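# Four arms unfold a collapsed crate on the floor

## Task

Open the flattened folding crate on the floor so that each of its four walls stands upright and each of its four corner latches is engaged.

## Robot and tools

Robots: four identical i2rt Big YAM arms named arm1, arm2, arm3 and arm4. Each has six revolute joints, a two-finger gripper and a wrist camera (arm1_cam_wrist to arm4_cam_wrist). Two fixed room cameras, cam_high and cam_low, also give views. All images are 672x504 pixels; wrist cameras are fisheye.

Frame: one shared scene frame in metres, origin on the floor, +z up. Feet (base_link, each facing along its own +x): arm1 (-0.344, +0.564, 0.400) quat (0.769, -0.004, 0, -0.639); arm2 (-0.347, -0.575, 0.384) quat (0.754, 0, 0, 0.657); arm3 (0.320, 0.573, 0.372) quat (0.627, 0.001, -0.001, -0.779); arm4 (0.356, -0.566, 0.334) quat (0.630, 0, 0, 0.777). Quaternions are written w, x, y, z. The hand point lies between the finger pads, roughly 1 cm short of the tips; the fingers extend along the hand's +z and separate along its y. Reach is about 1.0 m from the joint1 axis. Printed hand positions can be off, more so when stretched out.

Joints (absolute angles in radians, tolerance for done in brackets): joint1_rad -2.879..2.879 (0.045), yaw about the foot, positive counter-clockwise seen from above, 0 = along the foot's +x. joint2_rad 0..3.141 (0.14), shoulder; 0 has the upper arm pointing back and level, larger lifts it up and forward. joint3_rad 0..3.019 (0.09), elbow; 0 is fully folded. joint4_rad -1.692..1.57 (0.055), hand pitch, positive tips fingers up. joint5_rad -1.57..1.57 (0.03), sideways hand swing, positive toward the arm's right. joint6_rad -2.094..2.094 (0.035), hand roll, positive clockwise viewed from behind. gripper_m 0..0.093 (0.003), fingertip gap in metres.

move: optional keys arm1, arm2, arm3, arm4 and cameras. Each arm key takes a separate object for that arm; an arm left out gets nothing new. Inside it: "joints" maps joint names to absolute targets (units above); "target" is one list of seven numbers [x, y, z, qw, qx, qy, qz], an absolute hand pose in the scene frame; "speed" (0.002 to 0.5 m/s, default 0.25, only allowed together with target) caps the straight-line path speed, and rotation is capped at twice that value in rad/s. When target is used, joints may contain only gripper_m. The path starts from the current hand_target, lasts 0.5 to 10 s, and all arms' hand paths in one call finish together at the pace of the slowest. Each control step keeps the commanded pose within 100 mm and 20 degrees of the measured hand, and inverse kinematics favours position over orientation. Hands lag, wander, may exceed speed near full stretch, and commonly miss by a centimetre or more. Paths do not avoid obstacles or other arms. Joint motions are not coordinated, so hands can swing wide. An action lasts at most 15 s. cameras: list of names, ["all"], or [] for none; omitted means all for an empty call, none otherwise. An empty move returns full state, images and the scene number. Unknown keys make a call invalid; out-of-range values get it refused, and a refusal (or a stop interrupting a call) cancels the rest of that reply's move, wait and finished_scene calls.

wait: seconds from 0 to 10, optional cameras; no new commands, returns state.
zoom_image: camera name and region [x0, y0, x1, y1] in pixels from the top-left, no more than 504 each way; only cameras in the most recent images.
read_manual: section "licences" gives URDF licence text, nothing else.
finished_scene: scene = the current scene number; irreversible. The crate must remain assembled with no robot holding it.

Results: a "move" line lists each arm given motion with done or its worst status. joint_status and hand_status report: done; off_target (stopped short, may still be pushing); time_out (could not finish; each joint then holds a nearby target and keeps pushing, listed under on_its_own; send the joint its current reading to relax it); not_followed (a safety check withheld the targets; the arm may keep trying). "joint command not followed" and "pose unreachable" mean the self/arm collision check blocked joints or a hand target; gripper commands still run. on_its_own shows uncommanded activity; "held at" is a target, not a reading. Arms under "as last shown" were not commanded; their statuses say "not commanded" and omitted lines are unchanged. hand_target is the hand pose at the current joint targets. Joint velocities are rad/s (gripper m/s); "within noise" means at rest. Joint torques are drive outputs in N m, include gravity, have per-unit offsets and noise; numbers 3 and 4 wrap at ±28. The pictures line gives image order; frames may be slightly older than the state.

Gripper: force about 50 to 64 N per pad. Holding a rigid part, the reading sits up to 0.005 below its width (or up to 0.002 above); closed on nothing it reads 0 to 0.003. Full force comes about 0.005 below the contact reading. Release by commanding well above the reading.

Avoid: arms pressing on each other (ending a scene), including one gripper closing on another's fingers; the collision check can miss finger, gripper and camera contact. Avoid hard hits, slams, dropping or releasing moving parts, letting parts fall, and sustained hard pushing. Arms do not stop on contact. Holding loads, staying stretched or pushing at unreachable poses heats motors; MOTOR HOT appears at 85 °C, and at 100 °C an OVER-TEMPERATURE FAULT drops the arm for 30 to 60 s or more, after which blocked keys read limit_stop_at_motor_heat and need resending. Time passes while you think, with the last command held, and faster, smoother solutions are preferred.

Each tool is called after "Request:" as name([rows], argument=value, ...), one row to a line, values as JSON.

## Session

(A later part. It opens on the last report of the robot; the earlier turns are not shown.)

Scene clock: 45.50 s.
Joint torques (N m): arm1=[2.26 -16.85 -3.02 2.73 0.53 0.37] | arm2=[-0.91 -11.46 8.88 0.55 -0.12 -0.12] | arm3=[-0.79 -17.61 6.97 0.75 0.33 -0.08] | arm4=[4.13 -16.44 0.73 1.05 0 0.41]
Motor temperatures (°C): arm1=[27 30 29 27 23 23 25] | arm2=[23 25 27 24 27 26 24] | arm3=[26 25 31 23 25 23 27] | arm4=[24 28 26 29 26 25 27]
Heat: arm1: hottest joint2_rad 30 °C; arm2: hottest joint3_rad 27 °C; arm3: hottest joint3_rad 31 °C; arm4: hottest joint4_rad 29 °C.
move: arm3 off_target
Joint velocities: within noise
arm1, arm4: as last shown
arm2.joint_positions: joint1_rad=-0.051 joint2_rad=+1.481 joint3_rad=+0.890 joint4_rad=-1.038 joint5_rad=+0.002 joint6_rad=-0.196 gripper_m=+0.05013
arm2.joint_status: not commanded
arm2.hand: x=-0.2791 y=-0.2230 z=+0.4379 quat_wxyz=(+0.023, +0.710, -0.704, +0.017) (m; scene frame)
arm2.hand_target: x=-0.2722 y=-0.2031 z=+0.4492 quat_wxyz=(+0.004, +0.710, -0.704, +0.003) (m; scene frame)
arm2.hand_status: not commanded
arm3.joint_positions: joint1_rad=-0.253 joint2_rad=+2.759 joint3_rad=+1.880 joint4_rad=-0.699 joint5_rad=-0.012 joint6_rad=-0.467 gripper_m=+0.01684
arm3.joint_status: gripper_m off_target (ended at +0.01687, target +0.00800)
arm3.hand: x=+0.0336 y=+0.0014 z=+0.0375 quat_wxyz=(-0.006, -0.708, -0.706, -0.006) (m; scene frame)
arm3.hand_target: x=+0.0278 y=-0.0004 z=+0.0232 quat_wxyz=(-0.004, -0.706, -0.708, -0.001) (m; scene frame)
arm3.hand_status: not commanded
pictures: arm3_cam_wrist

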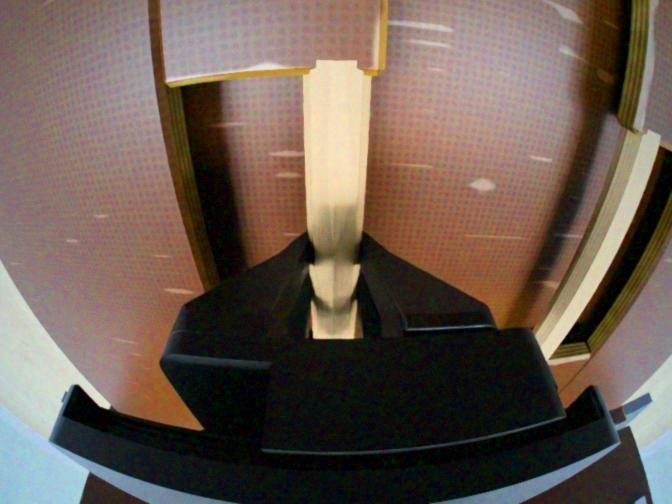

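Request:
move(arm3={"target":[0.056,-0.002,0.148,-0.153,0.690,0.690,-0.153],"speed":0.14})

Request:
move(arm3={"target":[0.130,-0.004,0.222,-0.299,0.641,0.641,-0.299],"speed":0.14})

Request:
move(arm3={"target":[0.223,-0.006,0.264,-0.395,0.587,0.587,-0.395],"speed":0.13})

Request:
move(arm3={"target":[0.263,-0.01,0.264,-0.395,0.587,0.587,-0.395],"speed":0.08})

Request:
move(arm3={"target":[0.293,-0.01,0.262,-0.395,0.587,0.587,-0.395],"speed":0.06})

Request:
move(arm3={"target":[0.31,-0.01,0.26,-0.395,0.587,0.587,-0.395],"speed":0.06}, cameras=["cam_low","cam_high"])

Request:
move(arm3={"target":[0.23,-0.008,0.258,-0.395,0.587,0.587,-0.395],"speed":0.06}, cameras=["cam_low","cam_high"])

Request:
zoom_image(camera="cam_high", region=[240, 210, 440, 410])

Scene clock: 50.83 s.
Joint torques (N m): arm1=[1.08 -16.91 -2.3 2.36 0.34 0.31] | arm2=[-0.97 -11.4 8.88 0.58 -0.12 -0.13] | arm3=[0.26 -22.65 3.07 0.31 1.16 0.05] | arm4=[4.13 -16.44 0.75 1.05 0 0.41]
Motor temperatures (°C): arm1=[27 30 29 27 23 23 26] | arm2=[23 25 27 24 27 26 24] | arm3=[26 26 31 23 26 23 27] | arm4=[24 29 26 29 26 25 27]
Heat: arm1: hottest joint2_rad 30 °C; arm2: hottest joint3_rad 27 °C; arm3: hottest joint3_rad 31 °C; arm4: hottest joint2_rad 29 °C.
move: arm3 off_target
Joint velocities: within noise
arm1.joint_positions: joint1_rad=+0.893 joint2_rad=+2.593 joint3_rad=+0.804 joint4_rad=+1.436 joint5_rad=+1.065 joint6_rad=-1.255 gripper_m=+0.01690
arm1.joint_status: not commanded
arm1.hand: x=-0.0241 y=+0.2178 z=+0.2424 quat_wxyz=(+0.005, -0.005, -0.762, +0.647) (m; scene frame)
arm1.hand_target: x=-0.0306 y=+0.2268 z=+0.2382 quat_wxyz=(+0.002, -0.003, -0.766, +0.643) (m; scene frame)
arm1.hand_status: not commanded
arm2, arm4: as last shown
arm3.joint_positions: joint1_rad=-0.121 joint2_rad=+2.526 joint3_rad=+1.588 joint4_rad=-0.494 joint5_rad=+0.394 joint6_rad=-0.350 gripper_m=+0.01677
arm3.joint_status: not commanded
arm3.hand: x=+0.0497 y=+0.0020 z=+0.1244 quat_wxyz=(+0.146, -0.697, -0.687, +0.145) (m; scene frame)
arm3.hand_target: x=+0.0525 y=-0.0045 z=+0.1474 quat_wxyz=(+0.152, -0.691, -0.689, +0.158) (m; scene frame)
arm3.hand_status: off_target (0.025 m and 1.5 deg from the pose sent, 0.113 m and 26.0 deg at the start)
pictures: none

Scene clock: 53.00 s.
Joint torques (N m): arm1=[1.14 -17.08 -2.28 2.35 0.23 0.35] | arm2=[-0.91 -11.46 8.88 0.58 -0.13 -0.13] | arm3=[2.08 -21.54 3.38 -0.24 0.99 0.05] | arm4=[4.13 -16.44 0.75 1.06 0 0.41]
Motor temperatures (°C): arm1=[27 30 29 27 23 23 26] | arm2=[23 25 27 24 27 26 24] | arm3=[26 26 30 23 26 23 27] | arm4=[24 29 26 29 26 25 27]
Heat: arm1: hottest joint2_rad 30 °C; arm2: hottest joint3_rad 27 °C; arm3: hottest joint3_rad 30 °C; arm4: hottest joint2_rad 29 °C.
move: arm3 off_target
Joint velocities: within noise
arm1.joint_positions: joint1_rad=+0.898 joint2_rad=+2.593 joint3_rad=+0.801 joint4_rad=+1.437 joint5_rad=+1.068 joint6_rad=-1.253 gripper_m=+0.01690
arm1.joint_status: not commanded
arm1.hand: x=-0.0241 y=+0.2198 z=+0.2426 quat_wxyz=(+0.005, -0.004, -0.762, +0.647) (m; scene frame)
arm1.hand_target: x=-0.0294 y=+0.2283 z=+0.2383 quat_wxyz=(+0.001, -0.001, -0.766, +0.643) (m; scene frame)
arm1.hand_status: not commanded
arm2, arm4: as last shown
arm3.joint_positions: joint1_rad=+0.080 joint2_rad=+2.415 joint3_rad=+1.464 joint4_rad=-0.503 joint5_rad=+0.859 joint6_rad=-0.152 gripper_m=+0.01673
arm3.joint_status: not commanded
arm3.hand: x=+0.1095 y=+0.0030 z=+0.2049 quat_wxyz=(+0.300, -0.654, -0.630, +0.290) (m; scene frame)
arm3.hand_target: x=+0.1266 y=-0.0031 z=+0.2212 quat_wxyz=(+0.301, -0.641, -0.641, +0.297) (m; scene frame)
arm3.hand_status: off_target (0.028 m and 2.2 deg from the pose sent, 0.127 m and 26.3 deg at the start)
pictures: none

Scene clock: 55.27 s.
Joint torques (N m): arm1=[0.32 -17.2 -2.22 2.25 0.27 0.3] | arm2=[-0.91 -11.46 8.87 0.57 -0.13 -0.13] | arm3=[2.2 -19.19 6.12 -2 1.16 0.15] | arm4=[4.07 -16.44 0.75 1.06 0 0.41]
Motor temperatures (°C): arm1=[27 30 29 27 23 23 26] | arm2=[23 25 27 24 27 26 24] | arm3=[26 26 30 23 26 23 27] | arm4=[24 29 26 29 26 25 27]
Heat: arm1: hottest joint2_rad 30 °C; arm2: hottest joint3_rad 27 °C; arm3: hottest joint3_rad 30 °C; arm4: hottest joint2_rad 29 °C.
move: arm3 off_target
Joint velocities: within noise
arm1.joint_positions: joint1_rad=+0.899 joint2_rad=+2.593 joint3_rad=+0.801 joint4_rad=+1.437 joint5_rad=+1.070 joint6_rad=-1.253 gripper_m=+0.01690
arm1.joint_status: not commanded
arm1.hand: x=-0.0238 y=+0.2203 z=+0.2426 quat_wxyz=(+0.005, -0.004, -0.762, +0.648) (m; scene frame)
arm1.hand_target: x=-0.0291 y=+0.2288 z=+0.2384 quat_wxyz=(+0.001, -0.001, -0.765, +0.644) (m; scene frame)
arm1.hand_status: not commanded
arm2, arm4: as last shown
arm3.joint_positions: joint1_rad=+0.295 joint2_rad=+2.449 joint3_rad=+1.544 joint4_rad=-0.902 joint5_rad=+1.163 joint6_rad=+0.279 gripper_m=+0.01676
arm3.joint_status: not commanded
arm3.hand: x=+0.2052 y=+0.0034 z=+0.2518 quat_wxyz=(+0.391, -0.602, -0.576, +0.391) (m; scene frame)
arm3.hand_target: x=+0.2224 y=-0.0076 z=+0.2643 quat_wxyz=(+0.393, -0.587, -0.586, +0.398) (m; scene frame)
arm3.hand_status: off_target (0.024 m and 2.2 deg from the pose sent, 0.128 m and 18.6 deg at the start)
pictures: none

Scene clock: 56.73 s.
Joint torques (N m): arm1=[0.38 -17.44 -2.15 2.14 0.24 0.31] | arm2=[-0.97 -11.4 8.87 0.55 -0.13 -0.12] | arm3=[2.78 -18.73 6.8 -2.07 0.61 0.02] | arm4=[4.07 -16.44 0.75 1.06 0 0.41]
Motor temperatures (°C): arm1=[27 30 29 27 23 23 26] | arm2=[23 25 27 24 27 26 24] | arm3=[26 26 30 23 26 23 27] | arm4=[24 29 26 29 26 25 28]
Heat: arm1: hottest joint2_rad 30 °C; arm2: hottest joint3_rad 27 °C; arm3: hottest joint3_rad 30 °C; arm4: hottest joint2_rad 29 °C.
move: arm3 off_target
Joint velocities: within noise
arm1, arm2, arm4: as last shown
arm3.joint_positions: joint1_rad=+0.356 joint2_rad=+2.483 joint3_rad=+1.615 joint4_rad=-1.104 joint5_rad=+1.152 joint6_rad=+0.455 gripper_m=+0.01652
arm3.joint_status: not commanded
arm3.hand: x=+0.2402 y=+0.0035 z=+0.2553 quat_wxyz=(+0.397, -0.602, -0.571, +0.392) (m; scene frame)
arm3.hand_target: x=+0.2625 y=-0.0092 z=+0.2641 quat_wxyz=(+0.394, -0.587, -0.587, +0.395) (m; scene frame)
arm3.hand_status: off_target (0.028 m and 2.5 deg from the pose sent, 0.061 m and 2.2 deg at the start)
pictures: none

Scene clock: 58.03 s.
Joint torques (N m): arm1=[0.73 -17.26 -2.36 2.25 0.22 0.32] | arm2=[-0.97 -11.46 8.88 0.57 -0.13 -0.13] | arm3=[4.42 -19.19 6.89 -2.29 0.2 0.14] | arm4=[4.13 -16.44 0.75 1.06 0 0.41]
Motor temperatures (°C): arm1=[27 30 29 27 23 23 26] | arm2=[23 25 27 24 27 26 24] | arm3=[26 26 30 23 26 23 27] | arm4=[24 29 26 29 26 25 28]
Heat: arm1: hottest joint2_rad 30 °C; arm2: hottest joint3_rad 27 °C; arm3: hottest joint3_rad 30 °C; arm4: hottest joint2_rad 29 °C.
move: arm3 off_target
Joint velocities: within noise
arm1, arm2, arm4: as last shown
arm3.joint_positions: joint1_rad=+0.373 joint2_rad=+2.512 joint3_rad=+1.665 joint4_rad=-1.216 joint5_rad=+1.143 joint6_rad=+0.546 gripper_m=+0.01645
arm3.joint_status: not commanded
arm3.hand: x=+0.2503 y=+0.0035 z=+0.2551 quat_wxyz=(+0.406, -0.604, -0.565, +0.389) (m; scene frame)
arm3.hand_target: x=+0.2914 y=-0.0085 z=+0.2621 quat_wxyz=(+0.394, -0.586, -0.587, +0.395) (m; scene frame)
arm3.hand_status: off_target (0.045 m and 3.5 deg from the pose sent, 0.055 m and 2.5 deg at the start)
pictures: none

Scene clock: 59.27 s.
Joint torques (N m): arm1=[1.32 -17.03 -2.36 2.25 0.24 0.33] | arm2=[-0.97 -11.4 8.87 0.57 -0.13 -0.13] | arm3=[7.41 -18.78 6.84 -2.39 0.1 0.17] | arm4=[4.07 -16.44 0.73 1.05 0 0.41]
Motor temperatures (°C): arm1=[27 30 29 27 23 23 26] | arm2=[23 25 27 24 27 26 24] | arm3=[26 26 30 23 26 23 27] | arm4=[24 29 26 29 26 25 28]
Heat: arm1: hottest joint2_rad 30 °C; arm2: hottest joint3_rad 27 °C; arm3: hottest joint3_rad 30 °C; arm4: hottest joint2_rad 29 °C.
move: arm3 off_target
Joint velocities: within noise
arm1, arm2, arm4: as last shown
arm3.joint_positions: joint1_rad=+0.373 joint2_rad=+2.529 joint3_rad=+1.693 joint4_rad=-1.274 joint5_rad=+1.138 joint6_rad=+0.589 gripper_m=+0.01645
arm3.joint_status: not commanded
arm3.hand: x=+0.2506 y=+0.0042 z=+0.2547 quat_wxyz=(+0.413, -0.607, -0.559, +0.385) (m; scene frame)
arm3.hand_target: x=+0.3073 y=-0.0074 z=+0.2607 quat_wxyz=(+0.397, -0.582, -0.589, +0.396) (m; scene frame)
arm3.hand_status: off_target (0.061 m and 4.5 deg from the pose sent, 0.061 m and 3.5 deg at the start)
pictures: cam_high, cam_low

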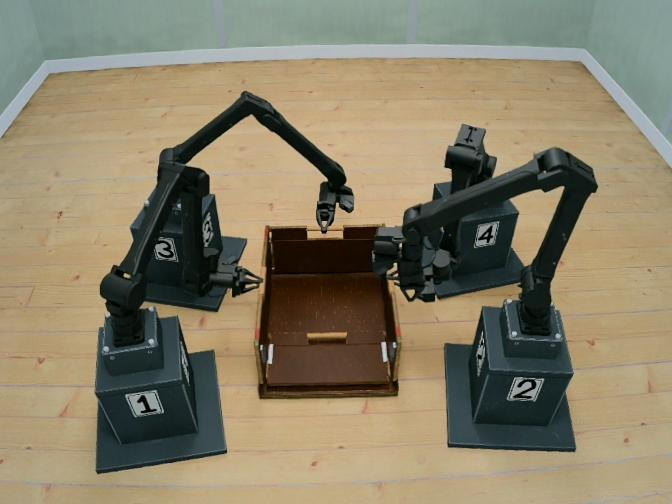

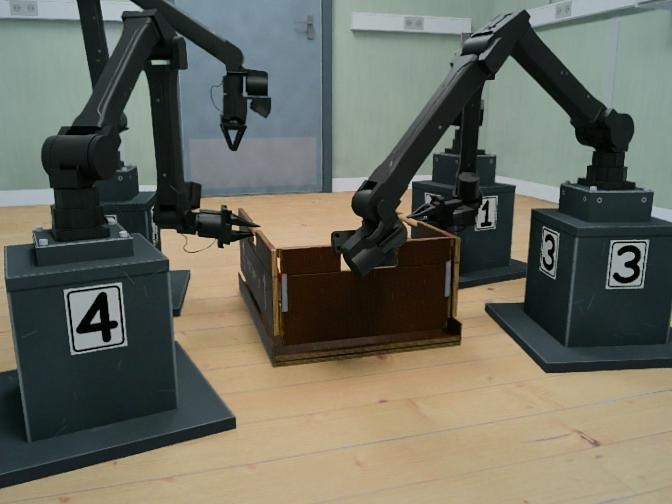

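Scene clock: 61.47 s.
Joint torques (N m): arm1=[0.26 -16.15 -2.28 2.26 0.24 0.32] | arm2=[-0.91 -11.46 8.85 0.58 -0.13 -0.12] | arm3=[-2.26 -19.55 4.83 1.4 1.12 -0.71] | arm4=[4.07 -16.44 0.75 1.06 0 0.41]
Motor temperatures (°C): arm1=[27 30 29 27 23 23 26] | arm2=[23 25 27 24 27 26 24] | arm3=[26 27 30 23 26 23 28] | arm4=[24 29 26 29 26 25 28]
Heat: arm1: hottest joint2_rad 30 °C; arm2: hottest joint3_rad 27 °C; arm3: hottest joint3_rad 30 °C; arm4: hottest joint2_rad 29 °C.
move: arm3 off_target
Joint velocities: within noise
arm1, arm2: as last shown
arm3.joint_positions: joint1_rad=+0.368 joint2_rad=+2.478 joint3_rad=+1.604 joint4_rad=-1.080 joint5_rad=+1.152 joint6_rad=+0.438 gripper_m=+0.01644
arm3.joint_status: not commanded
arm3.hand: x=+0.2472 y=+0.0027 z=+0.2543 quat_wxyz=(+0.392, -0.597, -0.577, +0.396) (m; scene frame)
arm3.hand_target: x=+0.2368 y=-0.0072 z=+0.2580 quat_wxyz=(+0.396, -0.588, -0.586, +0.393) (m; scene frame)
arm3.hand_status: off_target (0.021 m and 1.7 deg from the pose sent, 0.024 m and 4.5 deg at the start)
arm4.joint_positions: joint1_rad=+0.883 joint2_rad=+2.378 joint3_rad=+0.871 joint4_rad=+1.155 joint5_rad=+1.100 joint6_rad=-1.249 gripper_m=+0.01697
arm4.joint_status: not commanded
arm4.hand: x=-0.0246 y=-0.1924 z=+0.2436 quat_wxyz=(-0.649, +0.760, -0.015, +0.010) (m; scene frame)
arm4.hand_target: x=-0.0286 y=-0.2079 z=+0.2391 quat_wxyz=(-0.645, +0.765, -0.002, +0.003) (m; scene frame)
arm4.hand_status: not commanded
pictures: cam_high, cam_low

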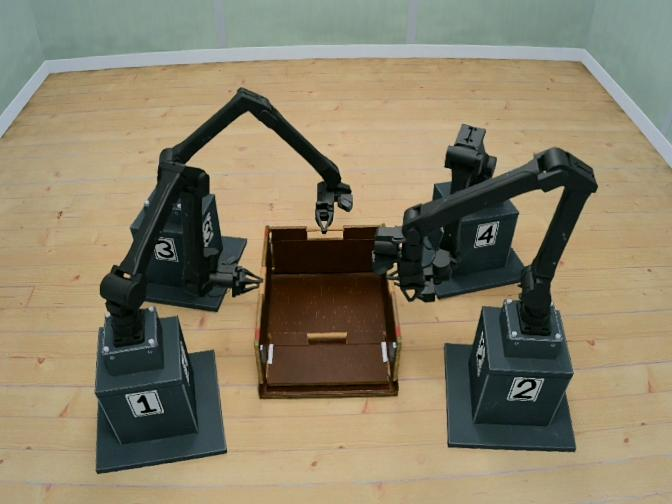

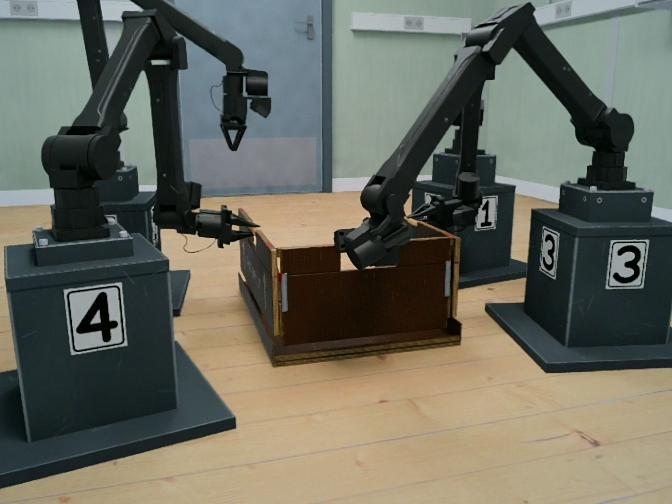

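Scaled by 2.520 from the camera's 672x504 image, which has a finer 960x720 frame.

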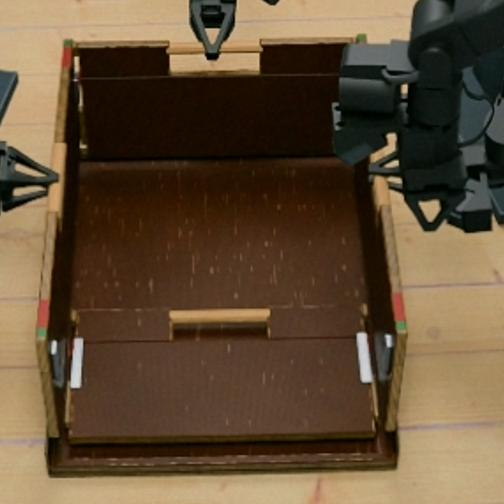

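Request:
move(arm3={"joints":{"gripper_m":0.055}}, arm2={"target":[-0.1,0.0,0.36,0,0.7071,-0.7071,0]})

Request:
move(arm3={"target":[0.35,-0.003,0.30,-0.395,0.587,0.587,-0.395],"speed":0.15}, arm2={"target":[-0.08,0.03,0.12,0,0.7071,-0.7071,0]}, cameras=["arm2_cam_wrist"])

Scene clock: 64.73 s.
Joint torques (N m): arm1=[0.62 -17.2 -2.17 2.4 0.24 0.29] | arm2=[-0.56 -22.01 9.17 0.1 -0.15 -0.12] | arm3=[-1.44 -19.66 4.72 0.25 0.82 0.03] | arm4=[4.13 -16.5 0.75 1.05 0 0.41]
Motor temperatures (°C): arm1=[27 30 29 27 23 23 26] | arm2=[23 25 28 24 27 26 24] | arm3=[26 27 30 23 26 23 27] | arm4=[24 29 26 29 26 25 28]
Heat: arm1: hottest joint2_rad 30 °C; arm2: hottest joint3_rad 28 °C; arm3: hottest joint3_rad 30 °C; arm4: hottest joint2_rad 29 °C.
move: arm2 off_target; arm3 done
Joint velocities: within noise
arm1, arm4: as last shown
arm2.joint_positions: joint1_rad=-0.267 joint2_rad=+2.159 joint3_rad=+1.622 joint4_rad=-1.061 joint5_rad=-0.001 joint6_rad=-0.395 gripper_m=+0.05013
arm2.joint_status: not commanded
arm2.hand: x=-0.1069 y=-0.0141 z=+0.3492 quat_wxyz=(+0.012, +0.704, -0.710, +0.005) (m; scene frame)
arm2.hand_target: x=-0.0991 y=-0.0009 z=+0.3583 quat_wxyz=(+0.001, +0.706, -0.708, -0.001) (m; scene frame)
arm2.hand_status: off_target (0.019 m and 1.6 deg from the pose sent, 0.296 m and 3.3 deg at the start)
arm3.joint_positions: joint1_rad=+0.350 joint2_rad=+2.478 joint3_rad=+1.604 joint4_rad=-1.040 joint5_rad=+1.161 joint6_rad=+0.352 gripper_m=+0.05489
arm3.joint_status: all done
arm3.hand: x=+0.2369 y=-0.0018 z=+0.2536 quat_wxyz=(+0.400, -0.584, -0.589, +0.389) (m; scene frame)
arm3.hand_target: x=+0.2309 y=-0.0075 z=+0.2578 quat_wxyz=(+0.397, -0.589, -0.584, +0.392) (m; scene frame)
arm3.hand_status: not commanded
pictures: none

Scene clock: 66.77 s.
Joint torques (N m): arm1=[0.85 -16.85 -2.3 2.36 0.23 0.36] | arm2=[-0.91 -25.29 7.53 0.44 -0.01 -0.13] | arm3=[-0.62 -17.96 7.21 -1.46 0.38 0.25] | arm4=[4.13 -16.44 0.75 1.06 0 0.41]
Motor temperatures (°C): arm1=[27 30 29 27 23 23 26] | arm2=[23 26 28 24 27 26 24] | arm3=[26 27 30 23 26 23 27] | arm4=[24 29 26 29 26 25 28]
Heat: arm1: hottest joint2_rad 30 °C; arm2: hottest joint3_rad 28 °C; arm3: hottest joint3_rad 30 °C; arm4: hottest joint2_rad 29 °C.
move: arm2 off_target; arm3 done
Joint velocities: within noise
arm1, arm4: as last shown
arm2.joint_positions: joint1_rad=-0.264 joint2_rad=+2.642 joint3_rad=+1.829 joint4_rad=-0.797 joint5_rad=-0.001 joint6_rad=-0.406 gripper_m=+0.05013
arm2.joint_status: not commanded
arm2.hand: x=-0.0969 y=+0.0140 z=+0.1116 quat_wxyz=(+0.018, +0.709, -0.705, +0.007) (m; scene frame)
arm2.hand_target: x=-0.0834 y=+0.0291 z=+0.1203 quat_wxyz=(+0.000, +0.709, -0.706, +0.000) (m; scene frame)
arm2.hand_status: off_target (0.025 m and 2.2 deg from the pose sent, 0.235 m and 1.6 deg at the start)
arm3.joint_positions: joint1_rad=+0.531 joint2_rad=+2.478 joint3_rad=+1.742 joint4_rad=-1.501 joint5_rad=+1.083 joint6_rad=+0.716 gripper_m=+0.05489
arm3.joint_status: not commanded
arm3.hand: x=+0.3442 y=+0.0038 z=+0.3032 quat_wxyz=(+0.399, -0.582, -0.588, +0.394) (m; scene frame)
arm3.hand_target: x=+0.3506 y=-0.0034 z=+0.3000 quat_wxyz=(+0.395, -0.586, -0.587, +0.395) (m; scene frame)
arm3.hand_status: done (0.010 m and 0.7 deg from the pose sent, 0.122 m and 1.0 deg at the start)
pictures: arm2_cam_wrist

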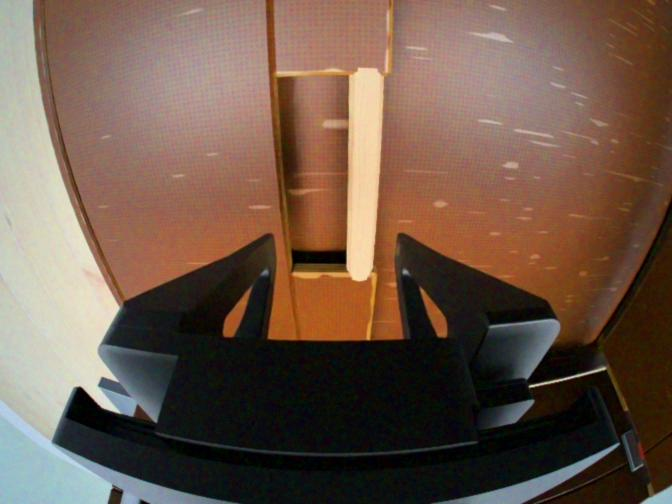

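Request:
move(arm2={"target":[-0.071,0.029,0.038,0,0.7071,-0.7071,0],"speed":0.14})

Request:
move(arm2={"joints":{"gripper_m":0.005}}, cameras=["arm2_cam_wrist"])

Scene clock: 69.10 s.
Joint torques (N m): arm1=[0.44 -16.97 -2.32 2.35 0.27 0.32] | arm2=[-0.56 -25.93 7.16 0.42 -0.03 -0.13] | arm3=[0.15 -18.55 7.39 -1.46 0.38 0.23] | arm4=[4.13 -16.44 0.73 1.06 0 0.41]
Motor temperatures (°C): arm1=[27 30 29 27 23 23 26] | arm2=[23 26 27 24 27 26 24] | arm3=[26 28 30 23 26 23 27] | arm4=[24 29 26 29 26 25 28]
Heat: arm1: hottest joint2_rad 30 °C; arm2: hottest joint3_rad 27 °C; arm3: hottest joint3_rad 30 °C; arm4: hottest joint2_rad 29 °C.
move: arm2 off_target
Joint velocities: within noise
arm1, arm4: as last shown
arm2.joint_positions: joint1_rad=-0.290 joint2_rad=+2.831 joint3_rad=+1.973 joint4_rad=-0.754 joint5_rad=-0.001 joint6_rad=-0.418 gripper_m=+0.05013
arm2.joint_status: not commanded
arm2.hand: x=-0.0801 y=+0.0104 z=+0.0296 quat_wxyz=(+0.019, +0.704, -0.710, +0.007) (m; scene frame)
arm2.hand_target: x=-0.0677 y=+0.0265 z=+0.0389 quat_wxyz=(+0.000, +0.705, -0.710, +0.000) (m; scene frame)
arm2.hand_status: off_target (0.022 m and 2.3 deg from the pose sent, 0.079 m and 2.2 deg at the start)
arm3.joint_positions: joint1_rad=+0.529 joint2_rad=+2.478 joint3_rad=+1.742 joint4_rad=-1.501 joint5_rad=+1.083 joint6_rad=+0.717 gripper_m=+0.05489
arm3.joint_status: not commanded
arm3.hand: x=+0.3433 y=+0.0038 z=+0.3032 quat_wxyz=(+0.399, -0.583, -0.588, +0.394) (m; scene frame)
arm3.hand_target: x=+0.3497 y=-0.0035 z=+0.3000 quat_wxyz=(+0.395, -0.587, -0.586, +0.395) (m; scene frame)
arm3.hand_status: not commanded
pictures: none

Scene clock: 69.87 s.
Joint torques (N m): arm1=[1.03 -17.49 -2.15 2.43 0.27 0.32] | arm2=[-0.67 -25.93 7.19 0.43 0.11 -0.1] | arm3=[-0.03 -17.61 7.28 -1.39 0.39 0.27] | arm4=[4.07 -16.44 0.73 1.06 0 0.41]
Motor temperatures (°C): arm1=[27 30 29 27 23 23 26] | arm2=[23 26 27 24 27 26 24] | arm3=[26 28 30 23 26 23 27] | arm4=[24 29 26 29 26 25 28]
Heat: arm1: hottest joint2_rad 30 °C; arm2: hottest joint3_rad 27 °C; arm3: hottest joint3_rad 30 °C; arm4: hottest joint2_rad 29 °C.
move: arm2 off_target
Joint velocities: within noise
arm1.joint_positions: joint1_rad=+0.899 joint2_rad=+2.593 joint3_rad=+0.801 joint4_rad=+1.437 joint5_rad=+1.070 joint6_rad=-1.253 gripper_m=+0.01690
arm1.joint_status: not commanded
arm1.hand: x=-0.0238 y=+0.2203 z=+0.2426 quat_wxyz=(+0.005, -0.004, -0.762, +0.648) (m; scene frame)
arm1.hand_target: x=-0.0291 y=+0.2288 z=+0.2384 quat_wxyz=(+0.001, -0.001, -0.765, +0.644) (m; scene frame)
arm1.hand_status: not commanded
arm2.joint_positions: joint1_rad=-0.290 joint2_rad=+2.831 joint3_rad=+1.973 joint4_rad=-0.754 joint5_rad=-0.012 joint6_rad=-0.430 gripper_m=+0.01703
arm2.joint_status: gripper_m off_target (ended at +0.01706, target +0.00500)
arm2.hand: x=-0.0818 y=+0.0112 z=+0.0296 quat_wxyz=(+0.021, +0.708, -0.706, +0.002) (m; scene frame)
arm2.hand_target: x=-0.0689 y=+0.0271 z=+0.0390 quat_wxyz=(+0.001, +0.708, -0.706, -0.004) (m; scene frame)
arm2.hand_status: not commanded
arm3, arm4: as last shown
pictures: arm2_cam_wrist

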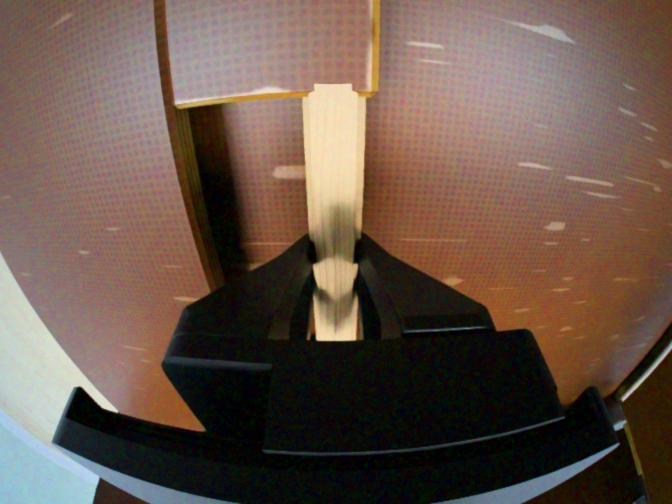

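Request:
move(arm2={"target":[-0.106,0.027,0.142,-0.153,0.690,-0.690,0.153],"speed":0.14})

Request:
move(arm2={"target":[-0.180,0.029,0.222,-0.299,0.641,-0.641,0.299],"speed":0.14})

Request:
move(arm2={"target":[-0.272,0.031,0.256,-0.395,0.587,-0.587,0.395],"speed":0.13})

Request:
move(arm2={"target":[-0.315,0.032,0.255,-0.395,0.587,-0.587,0.395],"speed":0.08})

Request:
move(arm2={"target":[-0.338,0.032,0.255,-0.395,0.587,-0.587,0.395],"speed":0.06}, cameras=["cam_high"])

Request:
zoom_image(camera="cam_high", region=[240, 300, 420, 420])

Scene clock: 74.30 s.
Joint torques (N m): arm1=[0.62 -17.03 -2.32 2.37 0.22 0.31] | arm2=[1.61 -27.99 4.23 0.43 0.74 0.18] | arm3=[-0.03 -18.02 7.15 -1.44 0.37 0.23] | arm4=[4.07 -16.44 0.75 1.06 0 0.41]
Motor temperatures (°C): arm1=[27 30 28 27 23 23 26] | arm2=[23 26 27 24 27 26 25] | arm3=[26 28 31 23 26 23 27] | arm4=[24 29 26 29 26 25 28]
Heat: arm1: hottest joint2_rad 30 °C; arm2: hottest joint3_rad 27 °C; arm3: hottest joint3_rad 31 °C; arm4: hottest joint2_rad 29 °C.
move: arm2 off_target
Joint velocities: within noise
arm1, arm3, arm4: as last shown
arm2.joint_positions: joint1_rad=-0.155 joint2_rad=+2.601 joint3_rad=+1.677 joint4_rad=-0.561 joint5_rad=+0.409 joint6_rad=-0.312 gripper_m=+0.01701
arm2.joint_status: not commanded
arm2.hand: x=-0.0982 y=+0.0104 z=+0.1143 quat_wxyz=(-0.132, +0.693, -0.691, +0.160) (m; scene frame)
arm2.hand_target: x=-0.1039 y=+0.0273 z=+0.1403 quat_wxyz=(-0.153, +0.690, -0.691, +0.154) (m; scene frame)
arm2.hand_status: off_target (0.033 m and 2.5 deg from the pose sent, 0.116 m and 26.6 deg at the start)
pictures: none

Scene clock: 76.50 s.
Joint torques (N m): arm1=[0.91 -17.32 -2.11 2.32 0.24 0.33] | arm2=[3.02 -26.93 4.89 -0.24 0.35 0.22] | arm3=[0.26 -18.2 7.13 -1.43 0.37 0.23] | arm4=[4.13 -16.44 0.73 1.06 0 0.41]
Motor temperatures (°C): arm1=[27 30 28 27 23 23 26] | arm2=[23 27 27 24 27 26 25] | arm3=[26 28 31 23 26 23 27] | arm4=[24 29 26 29 26 25 28]
Heat: arm1: hottest joint2_rad 30 °C; arm2: hottest joint2_rad 27 °C; arm3: hottest joint3_rad 31 °C; arm4: hottest joint2_rad 29 °C.
move: arm2 off_target
Joint velocities: within noise
arm1, arm3, arm4: as last shown
arm2.joint_positions: joint1_rad=+0.046 joint2_rad=+2.499 joint3_rad=+1.573 joint4_rad=-0.613 joint5_rad=+0.878 joint6_rad=-0.102 gripper_m=+0.01701
arm2.joint_status: not commanded
arm2.hand: x=-0.1584 y=+0.0114 z=+0.1970 quat_wxyz=(-0.282, +0.639, -0.641, +0.319) (m; scene frame)
arm2.hand_target: x=-0.1782 y=+0.0288 z=+0.2209 quat_wxyz=(-0.298, +0.641, -0.640, +0.302) (m; scene frame)
arm2.hand_status: off_target (0.037 m and 3.0 deg from the pose sent, 0.137 m and 26.3 deg at the start)
pictures: none

Scene clock: 78.73 s.
Joint torques (N m): arm1=[0.97 -17.38 -2.18 2.3 0.25 0.32] | arm2=[3.19 -24.82 6.93 -0.81 0.32 0.27] | arm3=[-0.15 -17.96 7.28 -1.54 0.4 0.2] | arm4=[4.13 -16.44 0.75 1.05 0 0.41]
Motor temperatures (°C): arm1=[27 31 28 27 23 23 26] | arm2=[23 27 27 24 27 26 25] | arm3=[26 28 31 23 26 23 27] | arm4=[24 29 26 29 26 25 28]
Heat: arm1: hottest joint2_rad 31 °C; arm2: hottest joint2_rad 27 °C; arm3: hottest joint3_rad 31 °C; arm4: hottest joint2_rad 29 °C.
move: arm2 off_target
Joint velocities: within noise
arm1, arm3, arm4: as last shown
arm2.joint_positions: joint1_rad=+0.241 joint2_rad=+2.562 joint3_rad=+1.703 joint4_rad=-1.071 joint5_rad=+1.170 joint6_rad=+0.349 gripper_m=+0.01705
arm2.joint_status: not commanded
arm2.hand: x=-0.2467 y=+0.0140 z=+0.2433 quat_wxyz=(-0.382, +0.583, -0.586, +0.414) (m; scene frame)
arm2.hand_target: x=-0.2708 y=+0.0326 z=+0.2572 quat_wxyz=(-0.397, +0.584, -0.588, +0.393) (m; scene frame)
arm2.hand_status: off_target (0.033 m and 2.7 deg from the pose sent, 0.130 m and 17.8 deg at the start)
pictures: none

Scene clock: 80.23 s.
Joint torques (N m): arm1=[0.73 -17.44 -2.25 2.24 0.25 0.35] | arm2=[3.02 -23.94 7.61 -0.61 0.05 0.12] | arm3=[0.21 -17.73 7.2 -1.52 0.39 0.23] | arm4=[4.13 -16.44 0.73 1.06 0 0.41]
Motor temperatures (°C): arm1=[27 31 28 27 23 23 26] | arm2=[23 27 27 24 27 26 25] | arm3=[26 28 31 23 26 23 27] | arm4=[24 29 26 29 26 25 28]
Heat: arm1: hottest joint2_rad 31 °C; arm2: hottest joint2_rad 27 °C; arm3: hottest joint3_rad 31 °C; arm4: hottest joint2_rad 29 °C.
move: arm2 off_target
Joint velocities: within noise
arm1, arm3: as last shown
arm2.joint_positions: joint1_rad=+0.313 joint2_rad=+2.593 joint3_rad=+1.774 joint4_rad=-1.262 joint5_rad=+1.145 joint6_rad=+0.508 gripper_m=+0.01684
arm2.joint_status: not commanded
arm2.hand: x=-0.2901 y=+0.0140 z=+0.2481 quat_wxyz=(-0.383, +0.583, -0.583, +0.416) (m; scene frame)
arm2.hand_target: x=-0.3147 y=+0.0306 z=+0.2547 quat_wxyz=(-0.395, +0.587, -0.586, +0.395) (m; scene frame)
arm2.hand_status: off_target (0.031 m and 2.9 deg from the pose sent, 0.072 m and 2.7 deg at the start)
arm4.joint_positions: joint1_rad=+0.883 joint2_rad=+2.378 joint3_rad=+0.871 joint4_rad=+1.155 joint5_rad=+1.100 joint6_rad=-1.249 gripper_m=+0.01697
arm4.joint_status: not commanded
arm4.hand: x=-0.0246 y=-0.1924 z=+0.2436 quat_wxyz=(-0.649, +0.760, -0.015, +0.010) (m; scene frame)
arm4.hand_target: x=-0.0286 y=-0.2079 z=+0.2391 quat_wxyz=(-0.645, +0.765, -0.002, +0.003) (m; scene frame)
arm4.hand_status: not commanded
pictures: none

Scene clock: 81.40 s.
Joint torques (N m): arm1=[0.21 -17.08 -2.22 2.25 0.25 0.31] | arm2=[5.25 -24.35 7.75 -0.69 -0.19 0.24] | arm3=[-0.38 -17.85 7.25 -1.46 0.36 0.25] | arm4=[4.07 -16.44 0.75 1.06 0 0.41]
Motor temperatures (°C): arm1=[27 31 28 26 23 23 26] | arm2=[23 27 27 24 27 26 25] | arm3=[26 28 31 23 26 23 27] | arm4=[24 30 26 29 26 25 28]
Heat: arm1: hottest joint2_rad 31 °C; arm2: hottest joint2_rad 27 °C; arm3: hottest joint3_rad 31 °C; arm4: hottest joint2_rad 30 °C.
move: arm2 off_target
Joint velocities: within noise
arm1, arm3, arm4: as last shown
arm2.joint_positions: joint1_rad=+0.323 joint2_rad=+2.616 joint3_rad=+1.815 joint4_rad=-1.341 joint5_rad=+1.140 joint6_rad=+0.570 gripper_m=+0.01681
arm2.joint_status: not commanded
arm2.hand: x=-0.2968 y=+0.0147 z=+0.2487 quat_wxyz=(-0.382, +0.578, -0.584, +0.423) (m; scene frame)
arm2.hand_target: x=-0.3368 y=+0.0311 z=+0.2568 quat_wxyz=(-0.398, +0.587, -0.584, +0.395) (m; scene frame)
arm2.hand_status: off_target (0.045 m and 3.7 deg from the pose sent, 0.052 m and 2.9 deg at the start)
pictures: cam_high

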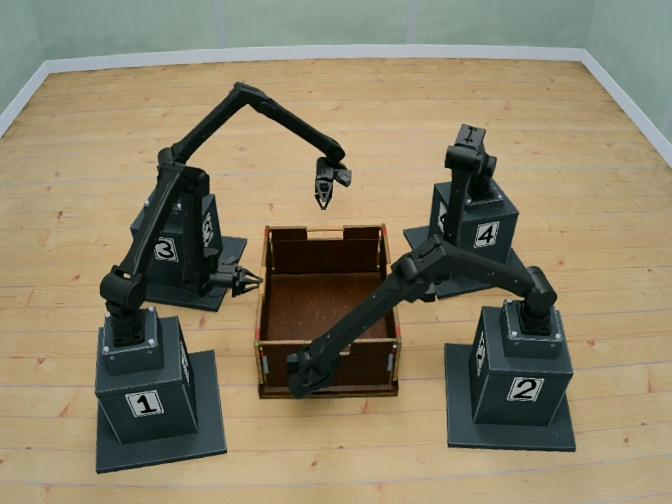

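Scaled by 2.800 from the camera's 672x504 image, which has a finer 960x720 frame.

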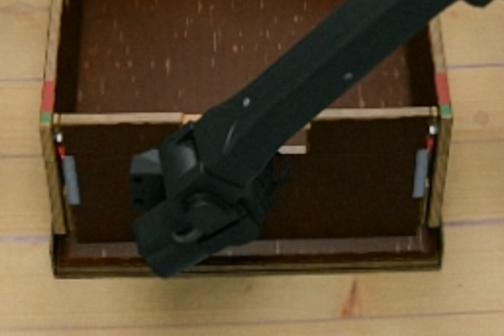

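Grip held, at the stop (−0.297, green marks). Push a touch, then pull to test.

Request:
move(arm2={"target":[-0.355,0.032,0.255,-0.395,0.587,-0.587,0.395],"speed":0.06})

Request:
move(arm2={"target":[-0.27,0.03,0.255,-0.395,0.587,-0.587,0.395],"speed":0.06})

Scene clock: 83.20 s.
Joint torques (N m): arm1=[0.97 -16.67 -2.28 2.48 0.25 0.31] | arm2=[7.65 -24.59 7.62 -0.85 -0.57 0.32] | arm3=[-0.32 -18.08 7.1 -1.31 0.37 0.25] | arm4=[4.13 -16.5 0.75 1.06 0 0.41]
Motor temperatures (°C): arm1=[27 31 28 26 23 23 26] | arm2=[23 27 27 24 27 26 25] | arm3=[26 28 31 23 26 23 27] | arm4=[24 30 26 29 26 25 28]
Heat: arm1: hottest joint2_rad 31 °C; arm2: hottest joint2_rad 27 °C; arm3: hottest joint3_rad 31 °C; arm4: hottest joint2_rad 30 °C.
move: arm2 off_target
Joint velocities: within noise
arm1, arm3, arm4: as last shown
arm2.joint_positions: joint1_rad=+0.322 joint2_rad=+2.630 joint3_rad=+1.845 joint4_rad=-1.394 joint5_rad=+1.127 joint6_rad=+0.605 gripper_m=+0.01681
arm2.joint_status: not commanded
arm2.hand: x=-0.2969 y=+0.0146 z=+0.2490 quat_wxyz=(-0.375, +0.573, -0.590, +0.428) (m; scene frame)
arm2.hand_target: x=-0.3530 y=+0.0289 z=+0.2559 quat_wxyz=(-0.394, +0.588, -0.587, +0.394) (m; scene frame)
arm2.hand_status: off_target (0.061 m and 4.7 deg from the pose sent, 0.061 m and 3.7 deg at the start)
pictures: none

Scene clock: 85.40 s.
Joint torques (N m): arm1=[0.62 -17.2 -2.24 2.26 0.23 0.31] | arm2=[-2.84 -24.76 5.87 1.2 0.74 -0.44] | arm3=[0.38 -18.26 7.3 -1.4 0.39 0.27] | arm4=[4.13 -16.44 0.73 1.06 0 0.4]
Motor temperatures (°C): arm1=[27 31 28 26 23 23 26] | arm2=[23 27 27 24 27 26 25] | arm3=[26 28 31 23 26 23 27] | arm4=[24 30 26 29 26 25 28]
Heat: arm1: hottest joint2_rad 31 °C; arm2: hottest joint2_rad 27 °C; arm3: hottest joint3_rad 31 °C; arm4: hottest joint2_rad 30 °C.
move: arm2 off_target
Joint velocities: within noise
arm1, arm4: as last shown
arm2.joint_positions: joint1_rad=+0.319 joint2_rad=+2.561 joint3_rad=+1.714 joint4_rad=-1.145 joint5_rad=+1.151 joint6_rad=+0.423 gripper_m=+0.01681
arm2.joint_status: not commanded
arm2.hand: x=-0.2932 y=+0.0139 z=+0.2476 quat_wxyz=(-0.390, +0.596, -0.575, +0.402) (m; scene frame)
arm2.hand_target: x=-0.2772 y=+0.0275 z=+0.2543 quat_wxyz=(-0.393, +0.589, -0.586, +0.394) (m; scene frame)
arm2.hand_status: off_target (0.029 m and 2.0 deg from the pose sent, 0.032 m and 4.7 deg at the start)
arm3.joint_positions: joint1_rad=+0.529 joint2_rad=+2.478 joint3_rad=+1.742 joint4_rad=-1.501 joint5_rad=+1.083 joint6_rad=+0.717 gripper_m=+0.05489
arm3.joint_status: not commanded
arm3.hand: x=+0.3433 y=+0.0038 z=+0.3032 quat_wxyz=(+0.399, -0.583, -0.588, +0.394) (m; scene frame)
arm3.hand_target: x=+0.3497 y=-0.0035 z=+0.3000 quat_wxyz=(+0.395, -0.587, -0.586, +0.395) (m; scene frame)
arm3.hand_status: not commanded
pictures: none

Latched. Release all.

Request:
move(arm1={"joints":{"gripper_m":0.05}}, arm2={"joints":{"gripper_m":0.055}}, arm4={"joints":{"gripper_m":0.05}})

Request:
move(arm1={"target":[-0.026,0.31,0.28,0,0,0.766,-0.643],"speed":0.15}, arm4={"target":[-0.025,-0.29,0.28,-0.643,0.766,0,0],"speed":0.15}, arm2={"target":[-0.39,0.026,0.295,-0.395,0.587,-0.587,0.395],"speed":0.15}, cameras=["cam_high","cam_low"])

Request:
zoom_image(camera="cam_high", region=[240, 210, 440, 410])

Scene clock: 91.13 s.
Joint torques (N m): arm1=[0.79 -17.08 -1.31 2.32 0.26 0.28] | arm2=[-0.21 -24.41 5.96 0.18 0.73 -0.05] | arm3=[-0.44 -18.37 7.12 -1.51 0.41 0.23] | arm4=[1.55 -16.26 1.68 1.06 0.06 0.4]
Motor temperatures (°C): arm1=[27 31 28 26 23 23 26] | arm2=[23 27 27 24 27 26 25] | arm3=[26 29 31 23 26 23 27] | arm4=[24 30 26 29 26 25 28]
Heat: arm1: hottest joint2_rad 31 °C; arm2: hottest joint2_rad 27 °C; arm3: hottest joint3_rad 31 °C; arm4: hottest joint2_rad 30 °C.
move: arm1 done; arm2 done; arm4 done
Joint velocities: within noise
arm1.joint_positions: joint1_rad=+0.906 joint2_rad=+2.593 joint3_rad=+0.787 joint4_rad=+1.437 joint5_rad=+1.068 joint6_rad=-1.245 gripper_m=+0.04996
arm1.joint_status: all done
arm1.hand: x=-0.0267 y=+0.2250 z=+0.2417 quat_wxyz=(+0.005, +0.000, -0.764, +0.645) (m; scene frame)
arm1.hand_target: x=-0.0277 y=+0.2299 z=+0.2383 quat_wxyz=(+0.000, +0.001, -0.766, +0.643) (m; scene frame)
arm1.hand_status: not commanded
arm2.joint_positions: joint1_rad=+0.280 joint2_rad=+2.561 joint3_rad=+1.714 joint4_rad=-1.102 joint5_rad=+1.153 joint6_rad=+0.377 gripper_m=+0.05488
arm2.joint_status: all done
arm2.hand: x=-0.2714 y=+0.0172 z=+0.2454 quat_wxyz=(-0.385, +0.591, -0.582, +0.405) (m; scene frame)
arm2.hand_target: x=-0.2723 y=+0.0282 z=+0.2541 quat_wxyz=(-0.392, +0.587, -0.587, +0.395) (m; scene frame)
arm2.hand_status: not commanded
arm3: as last shown
arm4.joint_positions: joint1_rad=+0.916 joint2_rad=+2.377 joint3_rad=+0.859 joint4_rad=+1.155 joint5_rad=+1.093 joint6_rad=-1.248 gripper_m=+0.04995
arm4.joint_status: all done
arm4.hand: x=-0.0337 y=-0.2077 z=+0.2419 quat_wxyz=(-0.647, +0.763, +0.002, -0.001) (m; scene frame)
arm4.hand_target: x=-0.0317 y=-0.2097 z=+0.2393 quat_wxyz=(-0.644, +0.765, +0.001, -0.002) (m; scene frame)
arm4.hand_status: not commanded
pictures: none

Scene clock: 93.23 s.
Joint torques (N m): arm1=[0.73 -17.14 -1.72 1.29 0.6 0.25] | arm2=[-0.21 -24 7.38 -1.03 0.37 0.19] | arm3=[-0.03 -18.26 7.32 -1.42 0.4 0.22] | arm4=[1.96 -15.09 1.78 0.7 0.32 0.43]
Motor temperatures (°C): arm1=[27 31 28 26 23 23 26] | arm2=[23 28 27 24 27 26 25] | arm3=[26 29 31 23 26 23 27] | arm4=[24 30 26 29 26 25 28]
Heat: arm1: hottest joint2_rad 31 °C; arm2: hottest joint2_rad 28 °C; arm3: hottest joint3_rad 31 °C; arm4: hottest joint2_rad 30 °C.
move: arm1 done; arm2 done; arm4 done
Joint velocities: within noise
arm1.joint_positions: joint1_rad=+1.126 joint2_rad=+2.433 joint3_rad=+0.644 joint4_rad=+1.173 joint5_rad=+1.258 joint6_rad=-0.975 gripper_m=+0.04997
arm1.joint_status: not commanded
arm1.hand: x=-0.0250 y=+0.3069 z=+0.2782 quat_wxyz=(+0.002, +0.000, -0.765, +0.644) (m; scene frame)
arm1.hand_target: x=-0.0258 y=+0.3099 z=+0.2804 quat_wxyz=(-0.001, +0.000, -0.766, +0.643) (m; scene frame)
arm1.hand_status: done (0.004 m and 0.2 deg from the pose sent, 0.093 m and 0.6 deg at the start)
arm2.joint_positions: joint1_rad=+0.466 joint2_rad=+2.585 joint3_rad=+1.895 joint4_rad=-1.564 joint5_rad=+1.073 joint6_rad=+0.726 gripper_m=+0.05489
arm2.joint_status: not commanded
arm2.hand: x=-0.3876 y=+0.0183 z=+0.2922 quat_wxyz=(-0.393, +0.591, -0.579, +0.401) (m; scene frame)
arm2.hand_target: x=-0.3888 y=+0.0264 z=+0.2947 quat_wxyz=(-0.395, +0.586, -0.587, +0.395) (m; scene frame)
arm2.hand_status: done (0.009 m and 1.2 deg from the pose sent, 0.129 m and 1.8 deg at the start)
arm3: as last shown
arm4.joint_positions: joint1_rad=+1.083 joint2_rad=+2.206 joint3_rad=+0.722 joint4_rad=+0.917 joint5_rad=+1.251 joint6_rad=-1.036 gripper_m=+0.04995
arm4.joint_status: not commanded
arm4.hand: x=-0.0241 y=-0.2848 z=+0.2795 quat_wxyz=(-0.645, +0.765, +0.001, +0.005) (m; scene frame)
arm4.hand_target: x=-0.0231 y=-0.2878 z=+0.2803 quat_wxyz=(-0.644, +0.765, -0.001, +0.002) (m; scene frame)
arm4.hand_status: done (0.005 m and 0.6 deg from the pose sent, 0.091 m and 0.6 deg at the start)
pictures: cam_high, cam_low

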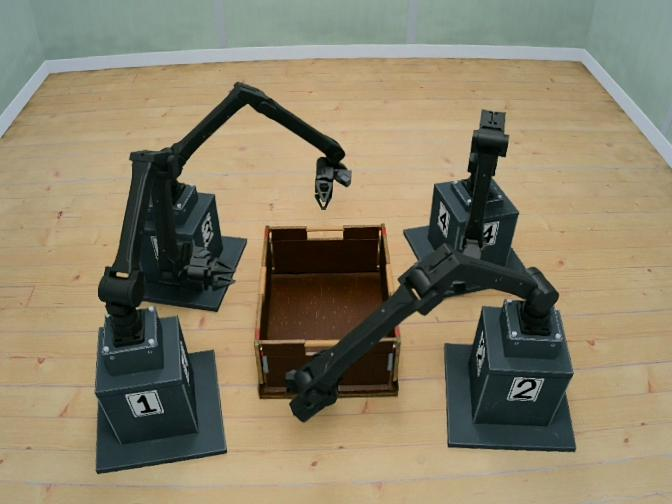

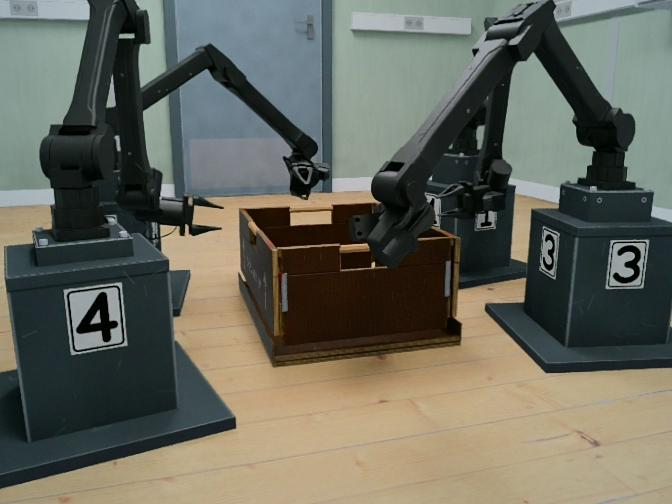

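Scaled by 2.520 from the camera's 672x504 image, which has a finer 960x720 frame.

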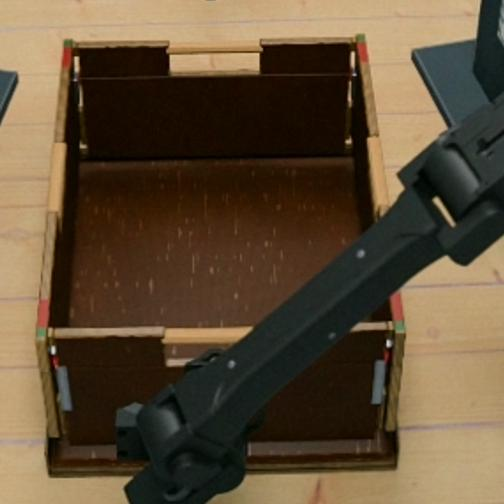

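Request:
finished_scene(scene=2)

The scene is finished: the task was done.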